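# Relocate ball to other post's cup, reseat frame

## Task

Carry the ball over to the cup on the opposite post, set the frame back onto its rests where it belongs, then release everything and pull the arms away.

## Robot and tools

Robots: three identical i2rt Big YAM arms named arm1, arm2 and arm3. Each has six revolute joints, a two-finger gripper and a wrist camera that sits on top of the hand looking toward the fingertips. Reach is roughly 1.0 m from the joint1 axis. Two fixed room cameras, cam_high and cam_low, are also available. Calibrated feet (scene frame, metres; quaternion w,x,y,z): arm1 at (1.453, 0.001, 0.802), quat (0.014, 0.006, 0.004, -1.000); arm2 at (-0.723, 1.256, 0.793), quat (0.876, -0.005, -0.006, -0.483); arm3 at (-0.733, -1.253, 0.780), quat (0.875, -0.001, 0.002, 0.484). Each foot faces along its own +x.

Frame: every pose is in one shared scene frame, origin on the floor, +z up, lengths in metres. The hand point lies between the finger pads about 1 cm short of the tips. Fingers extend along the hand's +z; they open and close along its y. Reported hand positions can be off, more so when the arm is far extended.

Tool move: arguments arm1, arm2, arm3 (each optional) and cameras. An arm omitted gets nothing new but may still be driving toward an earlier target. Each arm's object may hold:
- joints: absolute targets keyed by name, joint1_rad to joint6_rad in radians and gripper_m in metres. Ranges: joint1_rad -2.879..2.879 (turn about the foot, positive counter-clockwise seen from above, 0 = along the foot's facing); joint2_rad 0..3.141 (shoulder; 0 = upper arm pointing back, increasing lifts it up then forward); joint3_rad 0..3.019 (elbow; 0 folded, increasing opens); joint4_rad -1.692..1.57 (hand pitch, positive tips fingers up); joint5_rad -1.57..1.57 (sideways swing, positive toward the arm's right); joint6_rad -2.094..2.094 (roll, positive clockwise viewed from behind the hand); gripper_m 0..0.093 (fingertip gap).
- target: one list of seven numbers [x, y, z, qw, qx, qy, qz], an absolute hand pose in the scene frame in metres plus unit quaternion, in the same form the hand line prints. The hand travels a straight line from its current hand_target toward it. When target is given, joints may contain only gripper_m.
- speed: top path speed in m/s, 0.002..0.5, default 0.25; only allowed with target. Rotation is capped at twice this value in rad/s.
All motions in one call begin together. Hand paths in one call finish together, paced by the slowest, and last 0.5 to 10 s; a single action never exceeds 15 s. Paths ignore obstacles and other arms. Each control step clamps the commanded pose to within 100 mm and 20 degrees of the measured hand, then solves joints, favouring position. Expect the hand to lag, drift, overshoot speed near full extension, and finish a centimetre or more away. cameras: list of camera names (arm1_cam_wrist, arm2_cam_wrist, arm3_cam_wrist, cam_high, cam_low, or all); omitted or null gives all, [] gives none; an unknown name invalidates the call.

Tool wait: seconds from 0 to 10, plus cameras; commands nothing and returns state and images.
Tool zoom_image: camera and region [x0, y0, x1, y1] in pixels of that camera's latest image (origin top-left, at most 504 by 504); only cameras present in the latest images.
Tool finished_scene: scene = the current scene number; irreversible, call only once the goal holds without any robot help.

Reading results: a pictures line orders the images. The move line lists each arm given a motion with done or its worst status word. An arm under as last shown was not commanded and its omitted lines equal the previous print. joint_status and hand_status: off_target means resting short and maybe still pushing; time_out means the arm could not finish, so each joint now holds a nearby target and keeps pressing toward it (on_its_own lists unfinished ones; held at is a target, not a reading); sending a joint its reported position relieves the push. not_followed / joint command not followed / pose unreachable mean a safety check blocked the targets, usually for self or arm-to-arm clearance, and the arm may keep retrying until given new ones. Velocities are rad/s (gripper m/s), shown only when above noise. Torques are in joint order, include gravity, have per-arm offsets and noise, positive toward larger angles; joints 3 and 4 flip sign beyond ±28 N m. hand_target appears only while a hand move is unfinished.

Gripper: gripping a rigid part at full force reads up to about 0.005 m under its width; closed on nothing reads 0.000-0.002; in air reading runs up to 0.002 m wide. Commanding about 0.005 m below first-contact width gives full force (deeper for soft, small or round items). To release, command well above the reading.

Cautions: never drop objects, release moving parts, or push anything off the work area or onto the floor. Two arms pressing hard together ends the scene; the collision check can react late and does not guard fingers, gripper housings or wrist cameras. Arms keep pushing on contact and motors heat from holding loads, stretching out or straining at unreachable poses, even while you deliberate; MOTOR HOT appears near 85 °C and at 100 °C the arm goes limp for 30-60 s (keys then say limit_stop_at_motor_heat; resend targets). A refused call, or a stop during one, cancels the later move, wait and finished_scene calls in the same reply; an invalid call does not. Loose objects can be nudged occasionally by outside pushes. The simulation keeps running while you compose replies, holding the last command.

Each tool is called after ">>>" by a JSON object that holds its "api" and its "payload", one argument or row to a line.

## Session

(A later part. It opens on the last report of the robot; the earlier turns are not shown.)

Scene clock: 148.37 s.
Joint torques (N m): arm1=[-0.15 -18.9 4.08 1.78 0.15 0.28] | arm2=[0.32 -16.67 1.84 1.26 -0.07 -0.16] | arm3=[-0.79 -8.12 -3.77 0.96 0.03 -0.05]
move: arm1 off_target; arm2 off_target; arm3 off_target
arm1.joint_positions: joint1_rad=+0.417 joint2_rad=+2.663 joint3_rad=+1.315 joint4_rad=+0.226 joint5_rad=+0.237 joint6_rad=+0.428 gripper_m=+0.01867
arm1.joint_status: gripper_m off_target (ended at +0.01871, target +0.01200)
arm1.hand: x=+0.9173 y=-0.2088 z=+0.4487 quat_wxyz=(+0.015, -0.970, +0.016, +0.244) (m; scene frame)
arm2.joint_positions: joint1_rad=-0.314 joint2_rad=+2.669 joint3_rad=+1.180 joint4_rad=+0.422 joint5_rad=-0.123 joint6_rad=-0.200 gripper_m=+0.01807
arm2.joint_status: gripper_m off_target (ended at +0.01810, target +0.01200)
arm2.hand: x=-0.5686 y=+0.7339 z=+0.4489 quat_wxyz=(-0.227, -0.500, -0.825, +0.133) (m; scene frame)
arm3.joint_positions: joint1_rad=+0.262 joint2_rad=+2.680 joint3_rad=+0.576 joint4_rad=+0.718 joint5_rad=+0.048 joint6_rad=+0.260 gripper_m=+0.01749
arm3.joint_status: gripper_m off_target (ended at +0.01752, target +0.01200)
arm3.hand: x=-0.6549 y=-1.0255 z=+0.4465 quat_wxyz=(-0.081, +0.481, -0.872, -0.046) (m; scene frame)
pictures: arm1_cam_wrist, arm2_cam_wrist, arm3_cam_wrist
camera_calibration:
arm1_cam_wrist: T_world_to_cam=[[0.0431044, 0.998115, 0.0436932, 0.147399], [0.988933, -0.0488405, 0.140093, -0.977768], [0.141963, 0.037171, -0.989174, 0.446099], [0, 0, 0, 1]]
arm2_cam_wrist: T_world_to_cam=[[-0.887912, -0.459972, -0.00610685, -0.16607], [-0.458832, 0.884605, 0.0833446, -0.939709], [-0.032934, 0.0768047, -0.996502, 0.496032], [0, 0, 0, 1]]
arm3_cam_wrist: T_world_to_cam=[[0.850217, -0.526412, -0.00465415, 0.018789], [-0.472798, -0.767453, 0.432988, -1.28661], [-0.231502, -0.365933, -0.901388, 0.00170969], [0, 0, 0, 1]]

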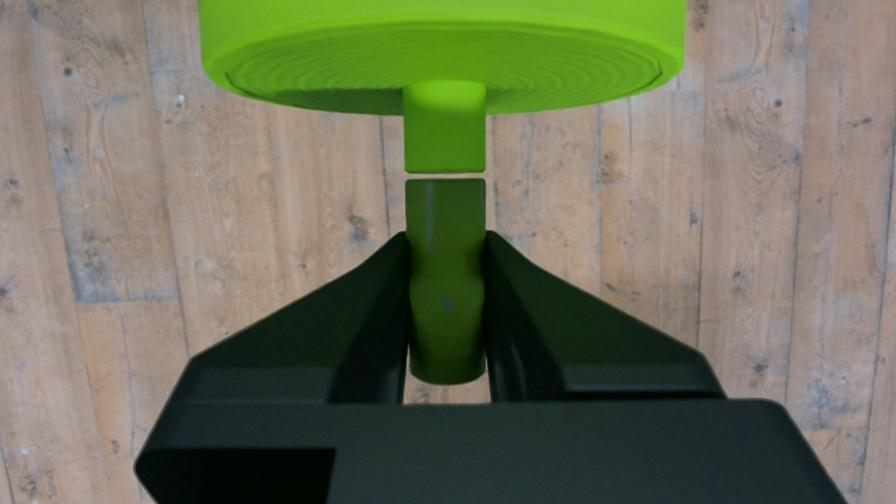

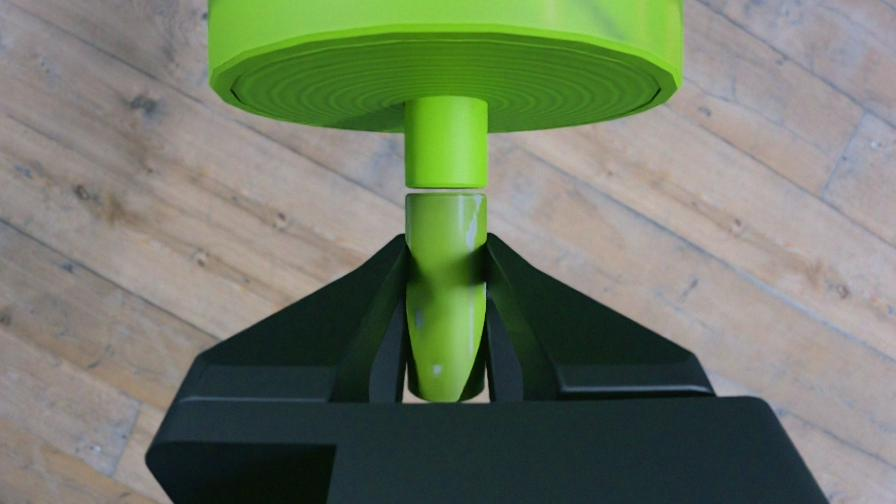

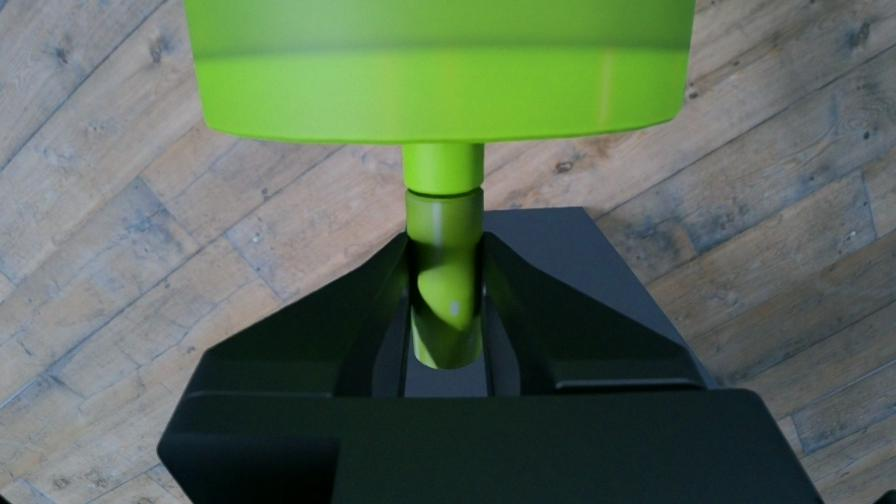

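>>> {"api": "move", "payload": {
  "arm1": {"target":[0.905,-0.220,0.533,0.0052,-0.9657,0.0194,0.2587],"speed":0.08},
  "arm2": {"target":[-0.573,0.735,0.515,0.2215,0.4997,0.8266,-0.1339],"speed":0.08},
  "arm3": {"target":[-0.655,-1.032,0.522,0.0764,-0.4807,0.8726,0.0421],"speed":0.08},
  "cameras": ["cam_high","cam_low"]
}}

Scene clock: 182.13 s.
Joint torques (N m): arm1=[-0.15 -22.65 2.37 0.88 0.12 0.27] | arm2=[0.44 -21.36 0.43 0.18 -0.07 -0.12] | arm3=[-0.73 -11.05 -5.38 0.39 0.09 -0.04]
move: arm1 off_target; arm2 off_target; arm3 off_target
arm1.joint_positions: joint1_rad=+0.417 joint2_rad=+2.515 joint3_rad=+1.221 joint4_rad=+0.170 joint5_rad=+0.237 joint6_rad=+0.428 gripper_m=+0.01867
arm1.hand: x=+0.9178 y=-0.2085 z=+0.5063 quat_wxyz=(+0.016, -0.970, +0.017, +0.243) (m; scene frame)
arm1.hand_target: x=+0.9051 y=-0.2199 z=+0.5321 quat_wxyz=(+0.005, -0.966, +0.019, +0.259) (m; scene frame)
arm1.hand_status: off_target (0.032 m and 2.3 deg from the pose sent, 0.086 m and 2.2 deg at the start)
arm2.joint_positions: joint1_rad=-0.311 joint2_rad=+2.526 joint3_rad=+1.088 joint4_rad=+0.362 joint5_rad=-0.121 joint6_rad=-0.200 gripper_m=+0.01807
arm2.hand: x=-0.5683 y=+0.7367 z=+0.5016 quat_wxyz=(-0.224, -0.500, -0.826, +0.130) (m; scene frame)
arm2.hand_target: x=-0.5728 y=+0.7351 z=+0.5144 quat_wxyz=(-0.222, -0.500, -0.827, +0.134) (m; scene frame)
arm2.hand_status: off_target (0.014 m and 0.5 deg from the pose sent, 0.066 m and 0.7 deg at the start)
arm3.joint_positions: joint1_rad=+0.262 joint2_rad=+2.438 joint3_rad=+0.448 joint4_rad=+0.600 joint5_rad=+0.047 joint6_rad=+0.259 gripper_m=+0.01749
arm3.hand: x=-0.6545 y=-1.0241 z=+0.5118 quat_wxyz=(-0.079, +0.482, -0.872, -0.045) (m; scene frame)
arm3.hand_target: x=-0.6552 y=-1.0321 z=+0.5213 quat_wxyz=(-0.076, +0.481, -0.873, -0.042) (m; scene frame)
arm3.hand_status: off_target (0.013 m and 0.5 deg from the pose sent, 0.076 m and 0.7 deg at the start)
pictures: cam_high, cam_low

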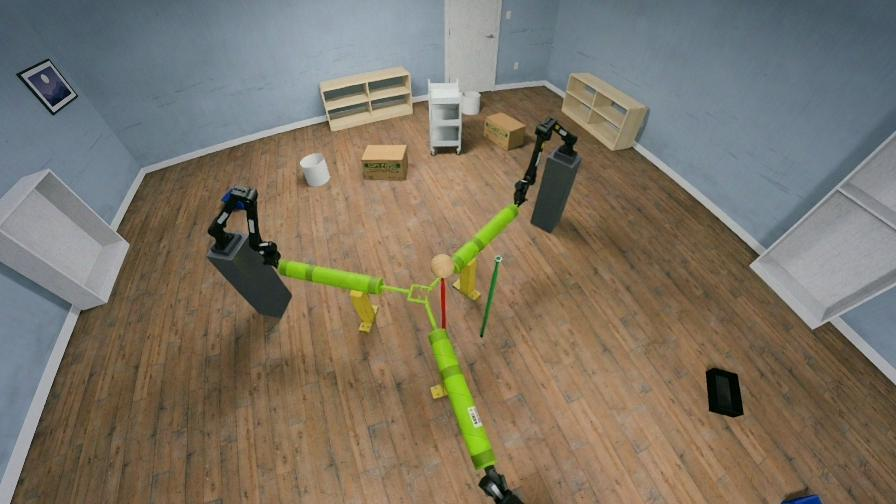

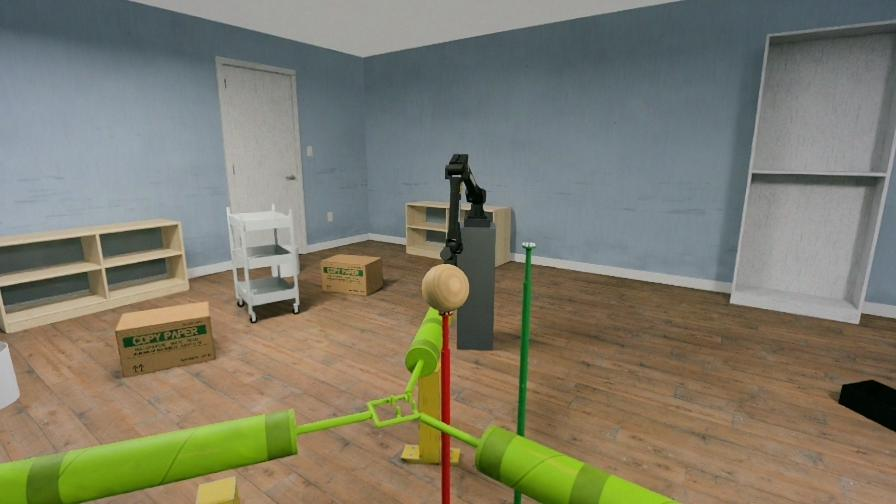

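>>> {"api": "move", "payload": {
  "arm1": {"target":[0.940,-0.172,0.535,0.0052,-0.9657,0.0194,0.2587],"speed":0.1},
  "arm2": {"target":[-0.538,0.783,0.52,0.2215,0.4997,0.8266,-0.1339],"speed":0.1},
  "arm3": {"target":[-0.620,-0.984,0.522,0.0764,-0.4807,0.8726,0.0421],"speed":0.1},
  "cameras": ["cam_high","cam_low"]
}}

>>> {"api": "zoom_image", "payload": {
  "camera": "cam_high",
  "region": [390, 240, 510, 340]
}}

>>> {"api": "zoom_image", "payload": {
  "camera": "cam_low",
  "region": [350, 260, 550, 460]
}}

Scene clock: 189.07 s.
Joint torques (N m): arm1=[-0.85 -20.66 1.01 1.65 -0.01 0.19] | arm2=[0.91 -20.07 -0.68 0.87 -0.02 -0.02] | arm3=[-0.79 -11.81 -2.13 0.09 0.07 -0.07]
move: arm1 off_target; arm2 off_target; arm3 done
arm1.joint_positions: joint1_rad=+0.365 joint2_rad=+2.469 joint3_rad=+1.067 joint4_rad=+0.285 joint5_rad=+0.212 joint6_rad=+0.382 gripper_m=+0.01867
arm1.hand: x=+0.9518 y=-0.1664 z=+0.5134 quat_wxyz=(+0.015, -0.970, +0.017, +0.241) (m; scene frame)
arm1.hand_target: x=+0.9401 y=-0.1719 z=+0.5343 quat_wxyz=(+0.005, -0.966, +0.019, +0.259) (m; scene frame)
arm1.hand_status: off_target (0.025 m and 2.4 deg from the pose sent, 0.051 m and 2.3 deg at the start)
arm2.joint_positions: joint1_rad=-0.208 joint2_rad=+2.494 joint3_rad=+0.988 joint4_rad=+0.434 joint5_rad=-0.069 joint6_rad=-0.114 gripper_m=+0.01807
arm2.hand: x=-0.5349 y=+0.7802 z=+0.5093 quat_wxyz=(-0.221, -0.499, -0.828, +0.131) (m; scene frame)
arm2.hand_target: x=-0.5380 y=+0.7829 z=+0.5195 quat_wxyz=(-0.221, -0.500, -0.827, +0.134) (m; scene frame)
arm2.hand_status: off_target (0.012 m and 0.4 deg from the pose sent, 0.058 m and 0.5 deg at the start)
arm3.joint_positions: joint1_rad=+0.190 joint2_rad=+2.355 joint3_rad=+0.553 joint4_rad=+0.409 joint5_rad=+0.034 joint6_rad=+0.191 gripper_m=+0.01749
arm3.hand: x=-0.6223 y=-0.9828 z=+0.5153 quat_wxyz=(-0.077, +0.481, -0.872, -0.043) (m; scene frame)
arm3.hand_target: x=-0.6200 y=-0.9839 z=+0.5218 quat_wxyz=(-0.077, +0.481, -0.873, -0.042) (m; scene frame)
arm3.hand_status: done (0.007 m and 0.2 deg from the pose sent, 0.054 m and 0.5 deg at the start)
pictures: cam_high, cam_low

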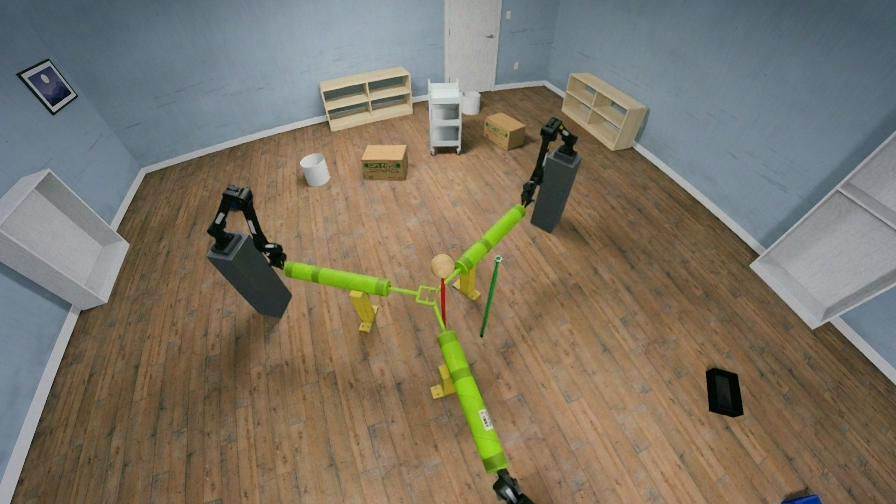

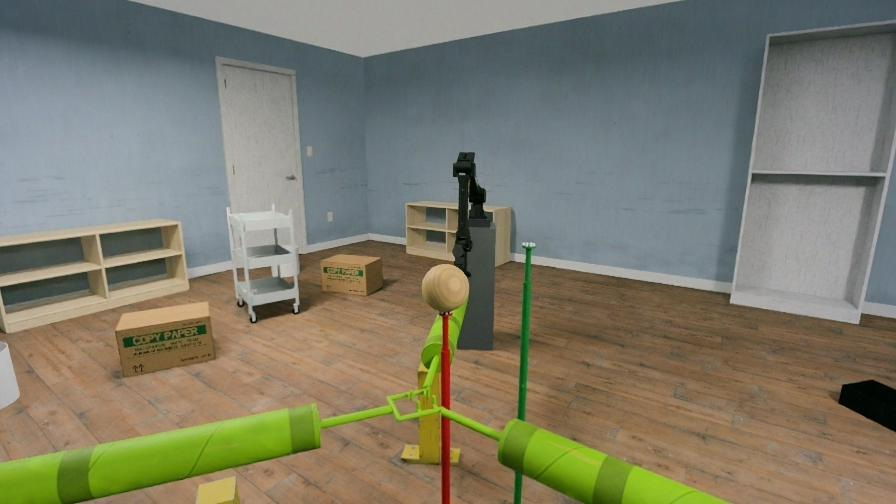

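Scaled by 4.200 from the camera's 896x504 image, which has a finer 1280x720 frame.

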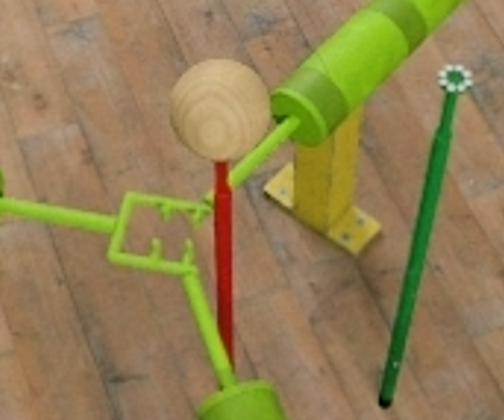

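Scaled by 2.520 from the camera's 896x504 image, which has a finer 1280x720 frame.

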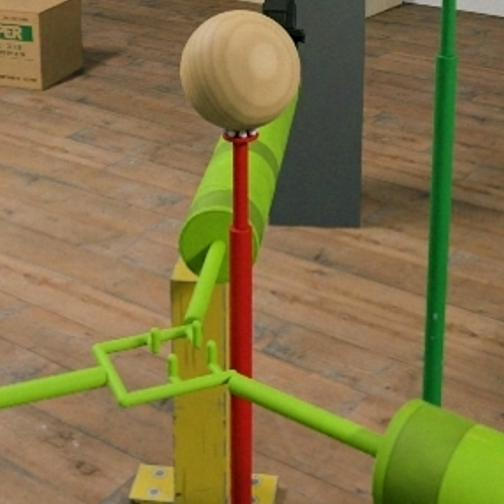

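>>> {"api": "move", "payload": {
  "arm1": {"target":[0.981,-0.119,0.535,0.0052,-0.9657,0.0194,0.2587],"speed":0.1},
  "arm2": {"target":[-0.497,0.837,0.523,0.2215,0.4997,0.8266,-0.1339],"speed":0.1},
  "arm3": {"target":[-0.579,-0.931,0.522,0.0764,-0.4807,0.8726,0.0421],"speed":0.1},
  "cameras": ["cam_high","cam_low"]
}}

>>> {"api": "move", "payload": {
  "arm1": {"target":[0.981,-0.119,0.735,0.0052,-0.9657,0.0194,0.2587],"speed":0.12},
  "arm2": {"target":[-0.497,0.837,0.723,0.2215,0.4997,0.8266,-0.1339],"speed":0.12},
  "arm3": {"target":[-0.579,-0.931,0.722,0.0764,-0.4807,0.8726,0.0421],"speed":0.12},
  "cameras": ["cam_high","cam_low"]
}}

>>> {"api": "zoom_image", "payload": {
  "camera": "cam_high",
  "region": [390, 220, 510, 320]
}}

>>> {"api": "zoom_image", "payload": {
  "camera": "cam_low",
  "region": [350, 220, 550, 420]
}}

Scene clock: 213.00 s.
Joint torques (N m): arm1=[-1.08 -18.55 -0.01 1.84 -0.1 0.19] | arm2=[1.03 -19.08 -1.63 0.96 0.04 -0.03] | arm3=[-0.79 -13.51 -0.27 0.08 0.17 -0.06]
Motor temperatures (°C): arm1=[30 33 30 24 26 26 26] | arm2=[25 38 27 27 24 22 29] | arm3=[28 29 26 27 24 26 27]
Heat: arm1: hottest joint2_rad 33 °C; arm2: hottest joint2_rad 38 °C; arm3: hottest joint2_rad 29 °C.
move: arm1 off_target; arm2 off_target; arm3 done
arm1.joint_positions: joint1_rad=+0.286 joint2_rad=+2.447 joint3_rad=+0.906 joint4_rad=+0.438 joint5_rad=+0.175 joint6_rad=+0.309 gripper_m=+0.01867
arm1.hand: x=+0.9925 y=-0.1155 z=+0.5169 quat_wxyz=(+0.014, -0.970, +0.017, +0.240) (m; scene frame)
arm1.hand_target: x=+0.9811 y=-0.1189 z=+0.5345 quat_wxyz=(+0.005, -0.966, +0.019, +0.259) (m; scene frame)
arm1.hand_status: off_target (0.022 m and 2.4 deg from the pose sent, 0.060 m and 2.4 deg at the start)
arm2.joint_positions: joint1_rad=-0.062 joint2_rad=+2.481 joint3_rad=+0.902 joint4_rad=+0.515 joint5_rad=+0.002 joint6_rad=+0.015 gripper_m=+0.01808
arm2.hand: x=-0.4926 y=+0.8317 z=+0.5129 quat_wxyz=(-0.222, -0.499, -0.827, +0.132) (m; scene frame)
arm2.hand_target: x=-0.4969 y=+0.8370 z=+0.5225 quat_wxyz=(-0.221, -0.500, -0.827, +0.134) (m; scene frame)
arm2.hand_status: off_target (0.012 m and 0.3 deg from the pose sent, 0.070 m and 0.4 deg at the start)
arm3.joint_positions: joint1_rad=+0.133 joint2_rad=+2.328 joint3_rad=+0.710 joint4_rad=+0.222 joint5_rad=+0.022 joint6_rad=+0.135 gripper_m=+0.01749
arm3.hand: x=-0.5829 y=-0.9312 z=+0.5135 quat_wxyz=(-0.075, +0.481, -0.872, -0.043) (m; scene frame)
arm3.hand_target: x=-0.5791 y=-0.9312 z=+0.5217 quat_wxyz=(-0.076, +0.481, -0.873, -0.042) (m; scene frame)
arm3.hand_status: done (0.009 m and 0.2 deg from the pose sent, 0.068 m and 0.2 deg at the start)
pictures: cam_high, cam_low

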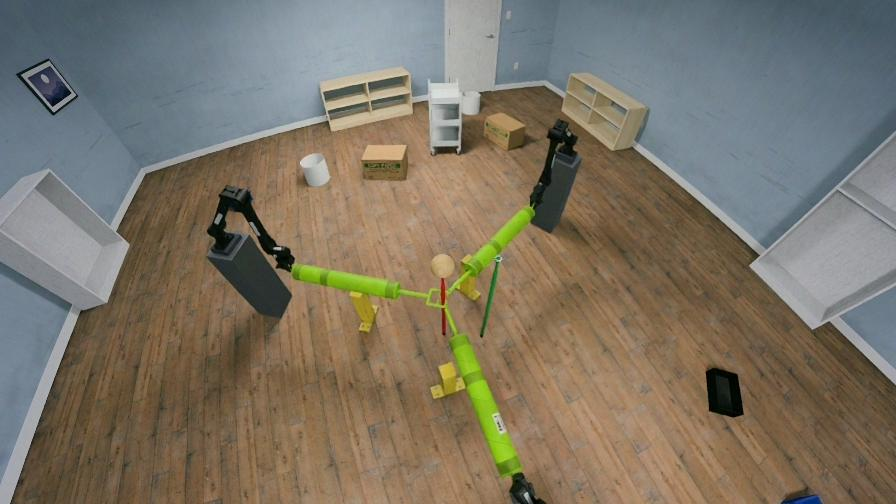

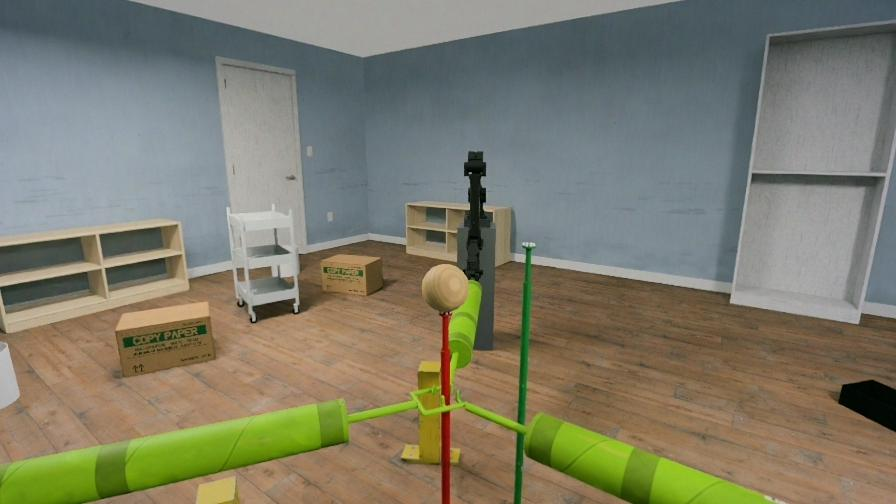

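Scene clock: 215.30 s.
Joint torques (N m): arm1=[-1.38 -16.38 4.78 0.91 0.02 0.18] | arm2=[1.14 -16.91 2.89 0.02 -0.09 -0.03] | arm3=[-0.73 -10.34 6 -0.61 0.24 -0.05]
move: arm1 off_target; arm2 off_target; arm3 done
arm1.joint_positions: joint1_rad=+0.286 joint2_rad=+1.849 joint3_rad=+0.754 joint4_rad=-0.005 joint5_rad=+0.170 joint6_rad=+0.308 gripper_m=+0.01867
arm1.hand: x=+0.9911 y=-0.1179 z=+0.7150 quat_wxyz=(+0.012, -0.970, +0.016, +0.241) (m; scene frame)
arm1.hand_target: x=+0.9811 y=-0.1190 z=+0.7346 quat_wxyz=(+0.005, -0.966, +0.019, +0.259) (m; scene frame)
arm1.hand_status: off_target (0.022 m and 2.2 deg from the pose sent, 0.218 m and 2.4 deg at the start)
arm2.joint_positions: joint1_rad=-0.064 joint2_rad=+1.867 joint3_rad=+0.741 joint4_rad=+0.067 joint5_rad=+0.005 joint6_rad=+0.015 gripper_m=+0.01807
arm2.hand: x=-0.4933 y=+0.8309 z=+0.7145 quat_wxyz=(-0.224, -0.500, -0.826, +0.135) (m; scene frame)
arm2.hand_target: x=-0.4968 y=+0.8368 z=+0.7225 quat_wxyz=(-0.222, -0.500, -0.827, +0.134) (m; scene frame)
arm2.hand_status: off_target (0.011 m and 0.3 deg from the pose sent, 0.210 m and 0.3 deg at the start)
arm3.joint_positions: joint1_rad=+0.133 joint2_rad=+1.637 joint3_rad=+0.613 joint4_rad=-0.362 joint5_rad=+0.020 joint6_rad=+0.134 gripper_m=+0.01749
arm3.hand: x=-0.5818 y=-0.9287 z=+0.7140 quat_wxyz=(-0.078, +0.481, -0.872, -0.046) (m; scene frame)
arm3.hand_target: x=-0.5790 y=-0.9310 z=+0.7218 quat_wxyz=(-0.077, +0.481, -0.873, -0.042) (m; scene frame)
arm3.hand_status: done (0.009 m and 0.5 deg from the pose sent, 0.208 m and 0.2 deg at the start)
pictures: cam_high, cam_low

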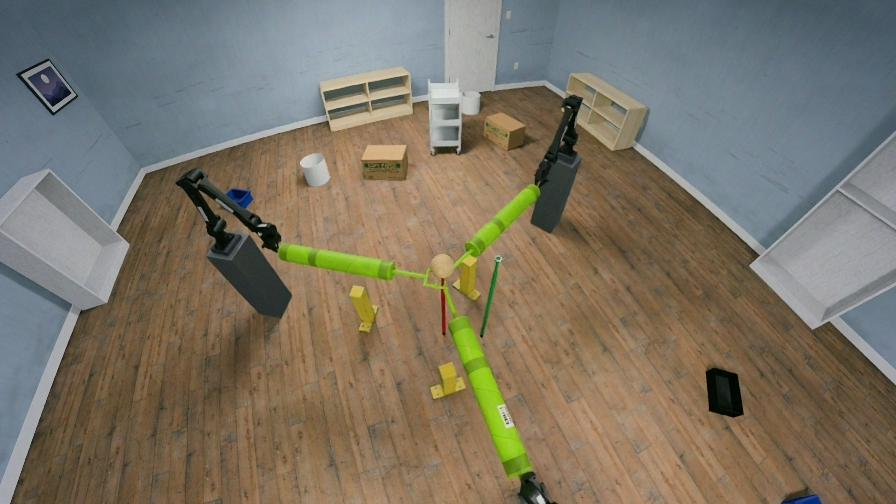

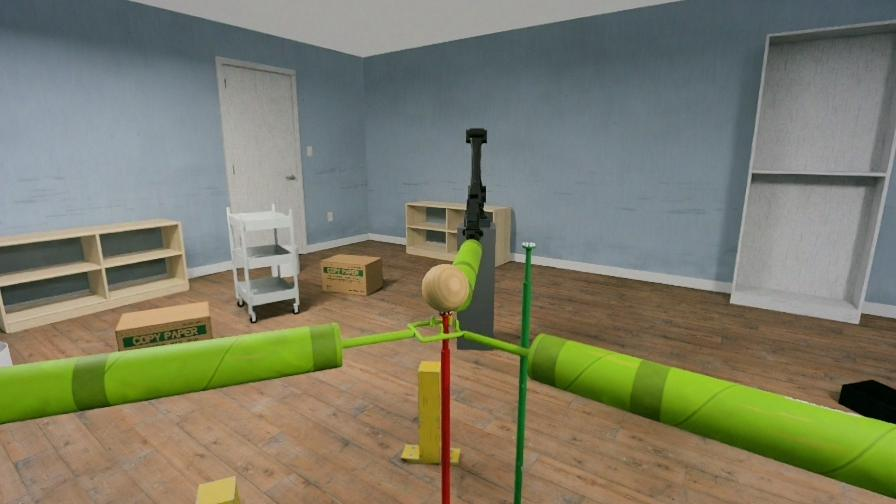

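Scaled by 4.200 from the camera's 896x504 image, which has a finer 1280x720 frame.

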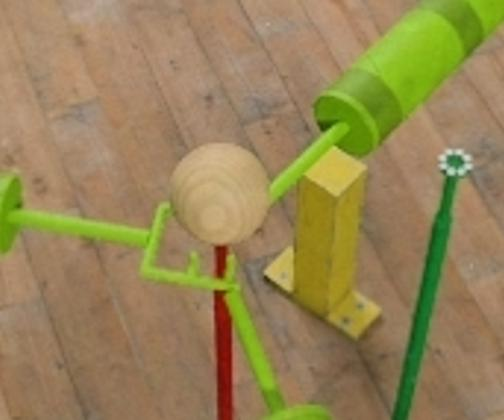

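Scaled by 2.520 from the camera's 896x504 image, which has a finer 1280x720 frame.

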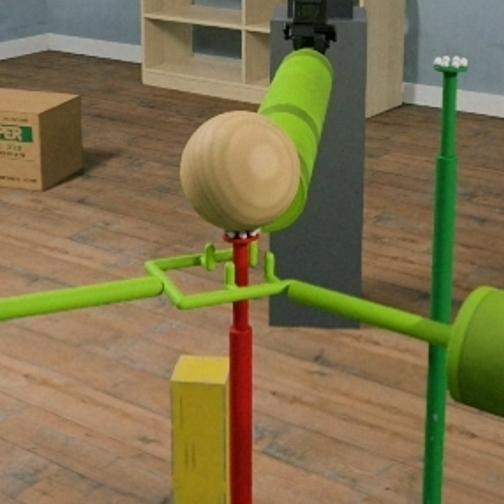

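>>> {"api": "move", "payload": {
  "arm1": {"target":[0.977,-0.113,0.835,0.0052,-0.9657,0.0194,0.2587],"speed":0.04},
  "arm2": {"target":[-0.501,0.843,0.823,0.2215,0.4997,0.8266,-0.1339],"speed":0.04},
  "arm3": {"target":[-0.583,-0.925,0.822,0.0764,-0.4807,0.8726,0.0421],"speed":0.04},
  "cameras": ["cam_high","cam_low"]
}}

>>> {"api": "zoom_image", "payload": {
  "camera": "cam_high",
  "region": [390, 200, 510, 300]
}}

>>> {"api": "zoom_image", "payload": {
  "camera": "cam_low",
  "region": [350, 200, 550, 400]
}}

Scene clock: 225.63 s.
Joint torques (N m): arm1=[-1.14 -15.09 8.65 0.08 -0.16 0.18] | arm2=[0.91 -15.56 6.13 -0.61 -0.11 -0.05] | arm3=[0.21 -9.88 8.77 -1.35 0.32 0.11]
move: arm1 off_target; arm2 off_target; arm3 off_target
arm1.joint_positions: joint1_rad=+0.266 joint2_rad=+1.603 joint3_rad=+0.788 joint4_rad=-0.289 joint5_rad=+0.166 joint6_rad=+0.291 gripper_m=+0.01867
arm1.hand: x=+0.9911 y=-0.1091 z=+0.8069 quat_wxyz=(+0.015, -0.971, +0.016, +0.239) (m; scene frame)
arm1.hand_target: x=+0.9775 y=-0.1127 z=+0.8346 quat_wxyz=(+0.005, -0.966, +0.019, +0.259) (m; scene frame)
arm1.hand_status: off_target (0.032 m and 2.6 deg from the pose sent, 0.121 m and 2.2 deg at the start)
arm2.joint_positions: joint1_rad=-0.064 joint2_rad=+1.594 joint3_rad=+0.754 joint4_rad=-0.223 joint5_rad=+0.005 joint6_rad=+0.015 gripper_m=+0.01808
arm2.hand: x=-0.4983 y=+0.8404 z=+0.8089 quat_wxyz=(-0.222, -0.500, -0.826, +0.133) (m; scene frame)
arm2.hand_target: x=-0.5010 y=+0.8428 z=+0.8225 quat_wxyz=(-0.222, -0.500, -0.826, +0.134) (m; scene frame)
arm2.hand_status: off_target (0.015 m and 0.1 deg from the pose sent, 0.109 m and 0.3 deg at the start)
arm3.joint_positions: joint1_rad=+0.141 joint2_rad=+1.400 joint3_rad=+0.711 joint4_rad=-0.690 joint5_rad=+0.022 joint6_rad=+0.138 gripper_m=+0.01749
arm3.hand: x=-0.5806 y=-0.9204 z=+0.8090 quat_wxyz=(-0.081, +0.483, -0.871, -0.048) (m; scene frame)
arm3.hand_target: x=-0.5828 y=-0.9247 z=+0.8215 quat_wxyz=(-0.077, +0.481, -0.872, -0.042) (m; scene frame)
arm3.hand_status: off_target (0.014 m and 0.9 deg from the pose sent, 0.108 m and 0.5 deg at the start)
pictures: cam_high, cam_low

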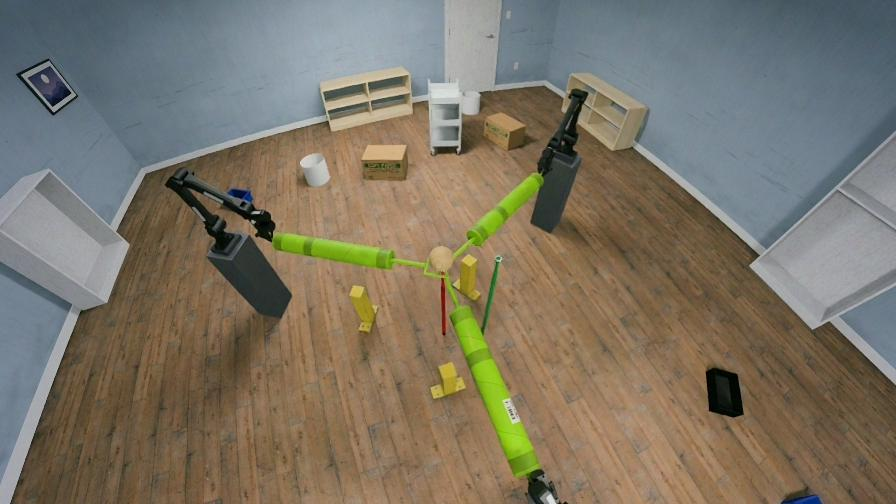

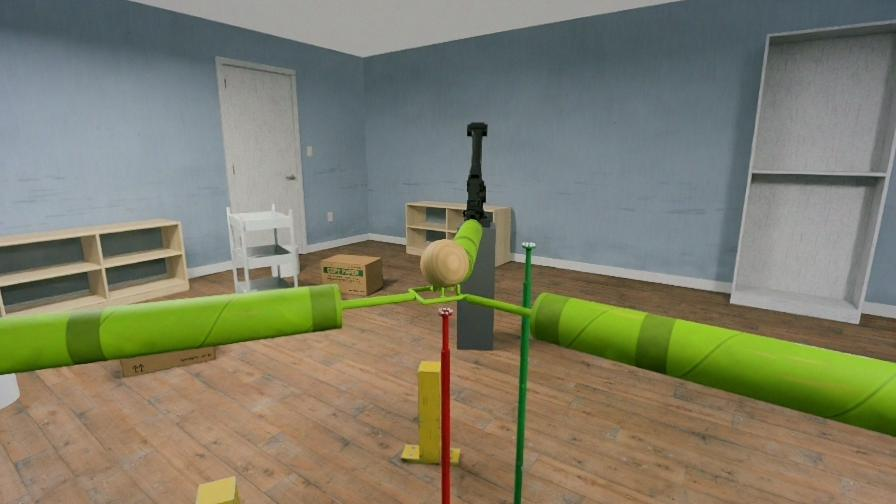

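Scaled by 4.200 from the camera's 896x504 image, which has a finer 1280x720 frame.

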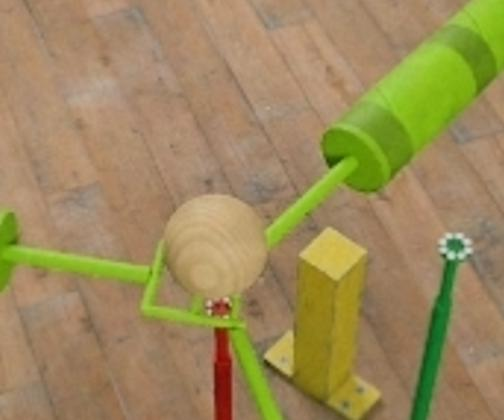

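Scaled by 2.520 from the camera's 896x504 image, which has a finer 1280x720 frame.

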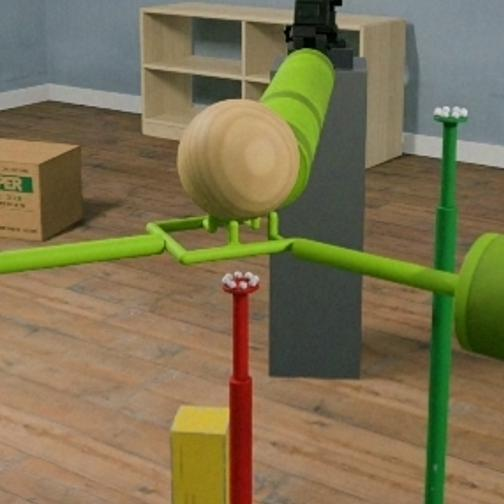

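>>> {"api": "move", "payload": {
  "arm1": {"target":[0.977,-0.113,0.990,0.0052,-0.9657,0.0194,0.2587],"speed":0.08},
  "arm2": {"target":[-0.501,0.843,0.978,0.2215,0.4997,0.8266,-0.1339],"speed":0.08},
  "arm3": {"target":[-0.583,-0.925,0.977,0.0764,-0.4807,0.8726,0.0421],"speed":0.08},
  "cameras": ["cam_low"]
}}

>>> {"api": "move", "payload": {
  "arm1": {"target":[1.085,0.117,0.990,0.0052,-0.9657,0.0194,0.2587],"speed":0.08},
  "arm2": {"target":[-0.393,1.073,0.978,0.2215,0.4997,0.8266,-0.1339],"speed":0.08},
  "arm3": {"target":[-0.475,-0.695,0.985,0.0764,-0.4807,0.8726,0.0421],"speed":0.08},
  "cameras": ["cam_high","cam_low"]
}}

>>> {"api": "zoom_image", "payload": {
  "camera": "cam_high",
  "region": [440, 180, 560, 280]
}}

>>> {"api": "zoom_image", "payload": {
  "camera": "cam_low",
  "region": [430, 130, 630, 330]
}}

Scene clock: 238.77 s.
Joint torques (N m): arm1=[-1.32 -14.33 12.94 -0.05 -0.08 0.18] | arm2=[1.14 -15.03 10.37 -1.09 -0.13 -0.06] | arm3=[0.09 -9.88 12.64 -1.85 0.39 0.11]
move: arm1 off_target; arm2 off_target; arm3 off_target
arm1.joint_positions: joint1_rad=+0.265 joint2_rad=+1.376 joint3_rad=+0.984 joint4_rad=-0.740 joint5_rad=+0.163 joint6_rad=+0.290 gripper_m=+0.01867
arm1.hand: x=+0.9916 y=-0.1101 z=+0.9441 quat_wxyz=(+0.018, -0.974, +0.015, +0.225) (m; scene frame)
arm1.hand_target: x=+0.9787 y=-0.1125 z=+0.9894 quat_wxyz=(+0.005, -0.966, +0.019, +0.259) (m; scene frame)
arm1.hand_status: off_target (0.048 m and 4.3 deg from the pose sent, 0.184 m and 2.6 deg at the start)
arm2.joint_positions: joint1_rad=-0.067 joint2_rad=+1.360 joint3_rad=+0.949 joint4_rad=-0.680 joint5_rad=+0.005 joint6_rad=+0.015 gripper_m=+0.01807
arm2.hand: x=-0.5005 y=+0.8420 z=+0.9447 quat_wxyz=(-0.210, -0.503, -0.829, +0.127) (m; scene frame)
arm2.hand_target: x=-0.5011 y=+0.8431 z=+0.9768 quat_wxyz=(-0.222, -0.500, -0.826, +0.134) (m; scene frame)
arm2.hand_status: off_target (0.033 m and 1.6 deg from the pose sent, 0.169 m and 0.1 deg at the start)
arm3.joint_positions: joint1_rad=+0.143 joint2_rad=+1.222 joint3_rad=+0.964 joint4_rad=-1.146 joint5_rad=+0.020 joint6_rad=+0.138 gripper_m=+0.01749
arm3.hand: x=-0.5812 y=-0.9191 z=+0.9477 quat_wxyz=(-0.070, +0.484, -0.871, -0.042) (m; scene frame)
arm3.hand_target: x=-0.5830 y=-0.9249 z=+0.9755 quat_wxyz=(-0.077, +0.481, -0.872, -0.043) (m; scene frame)
arm3.hand_status: off_target (0.030 m and 0.8 deg from the pose sent, 0.168 m and 0.9 deg at the start)
pictures: cam_low

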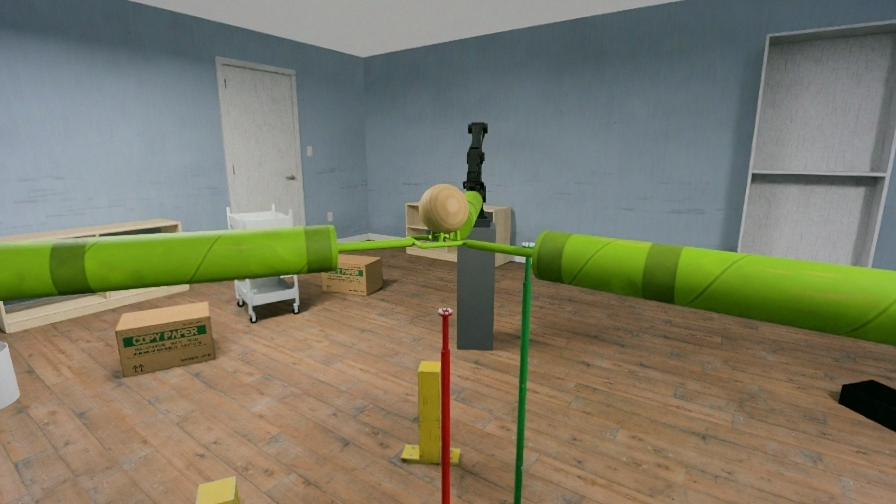

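Scene clock: 242.73 s.
Joint torques (N m): arm1=[-2.26 -9.58 10.26 0.9 -0.64 0.13] | arm2=[3.96 -10.93 8.84 -0.18 0.2 0.2] | arm3=[-0.79 -16.15 14.23 -1.16 0.32 0]
move: arm1 off_target; arm2 off_target; arm3 off_target
arm1.joint_positions: joint1_rad=-0.405 joint2_rad=+1.095 joint3_rad=+0.794 joint4_rad=-0.822 joint5_rad=-0.169 joint6_rad=-0.297 gripper_m=+0.01867
arm1.hand: x=+1.0880 y=+0.1118 z=+0.9641 quat_wxyz=(+0.000, -0.973, +0.018, +0.231) (m; scene frame)
arm1.hand_target: x=+1.0852 y=+0.1167 z=+0.9894 quat_wxyz=(+0.006, -0.966, +0.019, +0.259) (m; scene frame)
arm1.hand_status: off_target (0.027 m and 3.4 deg from the pose sent, 0.250 m and 4.3 deg at the start)
arm2.joint_positions: joint1_rad=+0.610 joint2_rad=+1.154 joint3_rad=+0.832 joint4_rad=-0.880 joint5_rad=+0.323 joint6_rad=+0.635 gripper_m=+0.01807
arm2.hand: x=-0.3967 y=+1.0614 z=+0.9603 quat_wxyz=(-0.204, -0.503, -0.828, +0.140) (m; scene frame)
arm2.hand_target: x=-0.3931 y=+1.0725 z=+0.9774 quat_wxyz=(-0.222, -0.500, -0.827, +0.133) (m; scene frame)
arm2.hand_status: off_target (0.022 m and 2.1 deg from the pose sent, 0.257 m and 1.6 deg at the start)
arm3.joint_positions: joint1_rad=+0.143 joint2_rad=+1.849 joint3_rad=+1.713 joint4_rad=-1.270 joint5_rad=+0.020 joint6_rad=+0.138 gripper_m=+0.01749
arm3.hand: x=-0.4828 y=-0.6966 z=+0.9587 quat_wxyz=(-0.070, +0.484, -0.871, -0.041) (m; scene frame)
arm3.hand_target: x=-0.4753 y=-0.6957 z=+0.9847 quat_wxyz=(-0.077, +0.481, -0.872, -0.043) (m; scene frame)
arm3.hand_status: off_target (0.027 m and 0.9 deg from the pose sent, 0.251 m and 0.8 deg at the start)
pictures: cam_high, cam_low

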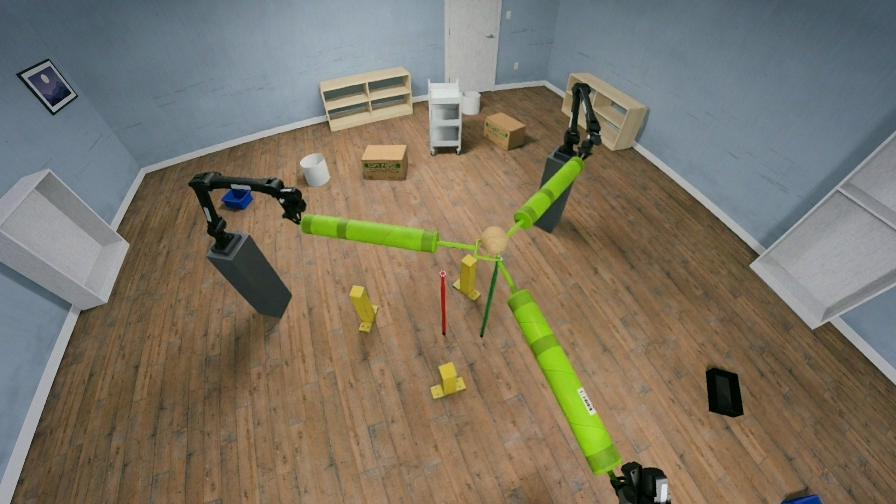

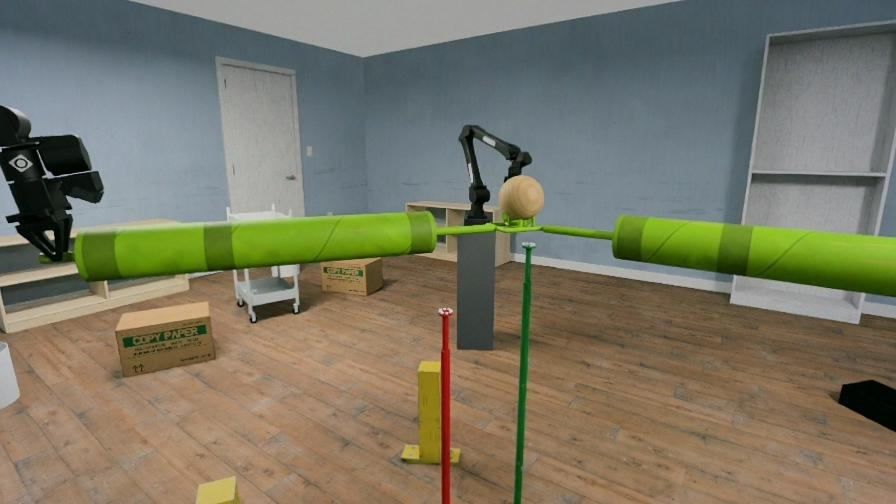

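Scaled by 4.200 from the camera's 896x504 image, which has a finer 1280x720 frame.

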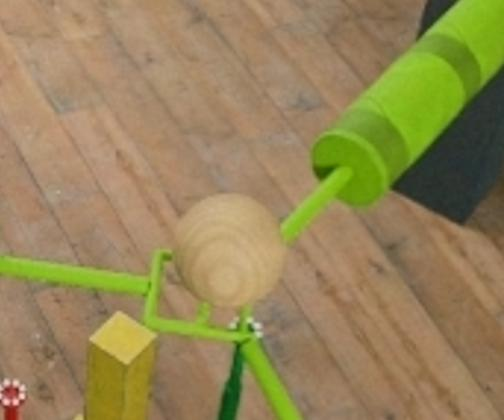

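Scaled by 2.520 from the camera's 896x504 image, which has a finer 1280x720 frame.

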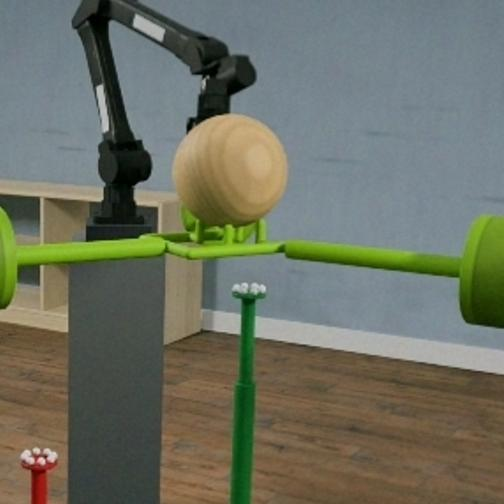

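>>> {"api": "move", "payload": {
  "arm1": {"target":[1.095,0.149,0.988,0.0052,-0.9657,0.0194,0.2587],"speed":0.06},
  "arm2": {"target":[-0.379,1.106,0.978,0.2215,0.4997,0.8266,-0.1339],"speed":0.06},
  "arm3": {"target":[-0.460,-0.663,0.987,0.0764,-0.4807,0.8726,0.0421],"speed":0.06},
  "cameras": ["cam_high","cam_low"]
}}

>>> {"api": "zoom_image", "payload": {
  "camera": "cam_high",
  "region": [440, 180, 560, 280]
}}

>>> {"api": "zoom_image", "payload": {
  "camera": "cam_low",
  "region": [430, 130, 630, 330]
}}

Scene clock: 261.90 s.
Joint torques (N m): arm1=[-1.9 -8.06 10.99 0.58 -0.8 0.18] | arm2=[4.25 -9.7 9.87 -0.51 0.1 0.26] | arm3=[-0.91 -17.38 14.61 -0.95 0.42 -0.01]
Motor temperatures (°C): arm1=[30 32 38 24 26 25 27] | arm2=[25 34 31 26 24 22 29] | arm3=[28 30 34 27 24 25 27]
Heat: arm1: hottest joint3_rad 38 °C; arm2: hottest joint2_rad 34 °C; arm3: hottest joint3_rad 34 °C.
move: arm1 off_target; arm2 off_target; arm3 off_target
arm1.joint_positions: joint1_rad=-0.519 joint2_rad=+1.095 joint3_rad=+0.794 joint4_rad=-0.825 joint5_rad=-0.218 joint6_rad=-0.402 gripper_m=+0.01867
arm1.hand: x=+1.1003 y=+0.1446 z=+0.9658 quat_wxyz=(+0.003, -0.971, +0.017, +0.238) (m; scene frame)
arm1.hand_target: x=+1.0954 y=+0.1488 z=+0.9877 quat_wxyz=(+0.006, -0.966, +0.019, +0.259) (m; scene frame)
arm1.hand_status: off_target (0.023 m and 2.4 deg from the pose sent, 0.045 m and 3.4 deg at the start)
arm2.joint_positions: joint1_rad=+0.719 joint2_rad=+1.154 joint3_rad=+0.832 joint4_rad=-0.910 joint5_rad=+0.368 joint6_rad=+0.740 gripper_m=+0.01807
arm2.hand: x=-0.3866 y=+1.0933 z=+0.9599 quat_wxyz=(-0.208, -0.503, -0.827, +0.143) (m; scene frame)
arm2.hand_target: x=-0.3794 y=+1.1056 z=+0.9775 quat_wxyz=(-0.222, -0.499, -0.827, +0.133) (m; scene frame)
arm2.hand_status: off_target (0.023 m and 1.9 deg from the pose sent, 0.051 m and 2.1 deg at the start)
arm3.joint_positions: joint1_rad=+0.143 joint2_rad=+1.949 joint3_rad=+1.864 joint4_rad=-1.328 joint5_rad=+0.018 joint6_rad=+0.138 gripper_m=+0.01749
arm3.hand: x=-0.4692 y=-0.6649 z=+0.9590 quat_wxyz=(-0.066, +0.485, -0.871, -0.040) (m; scene frame)
arm3.hand_target: x=-0.4604 y=-0.6639 z=+0.9868 quat_wxyz=(-0.077, +0.481, -0.873, -0.043) (m; scene frame)
arm3.hand_status: off_target (0.030 m and 1.3 deg from the pose sent, 0.049 m and 0.9 deg at the start)
pictures: cam_high, cam_low

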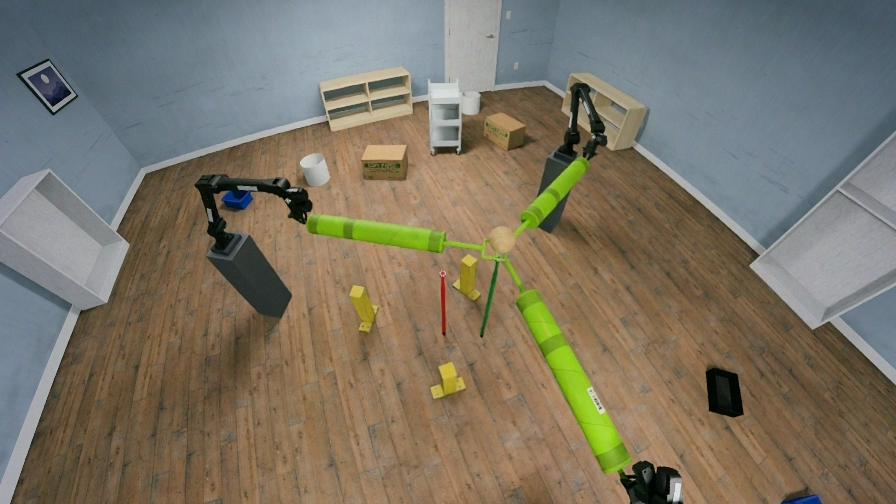

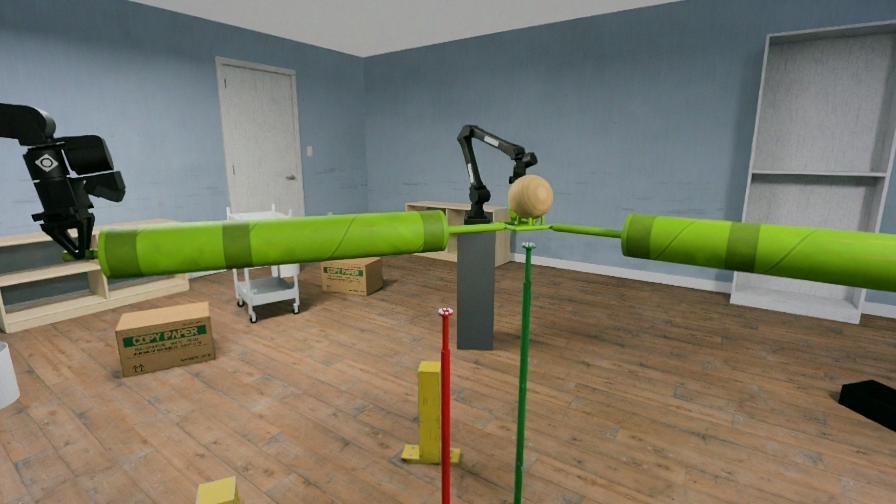

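Scaled by 4.200 from the camera's 896x504 image, which has a finer 1280x720 frame.

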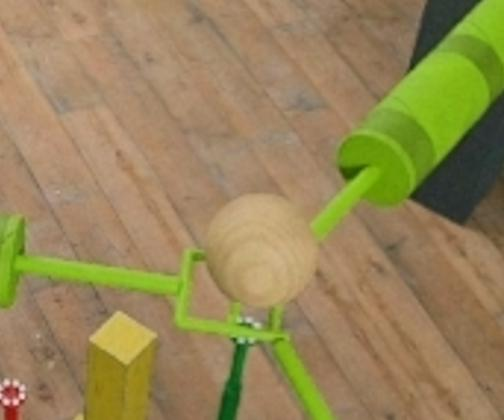

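Scaled by 2.520 from the camera's 896x504 image, which has a finer 1280x720 frame.

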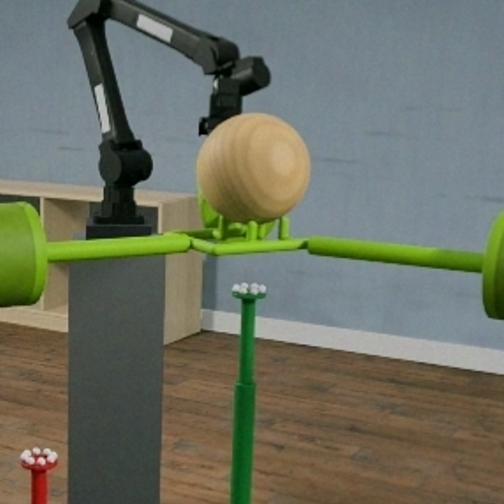

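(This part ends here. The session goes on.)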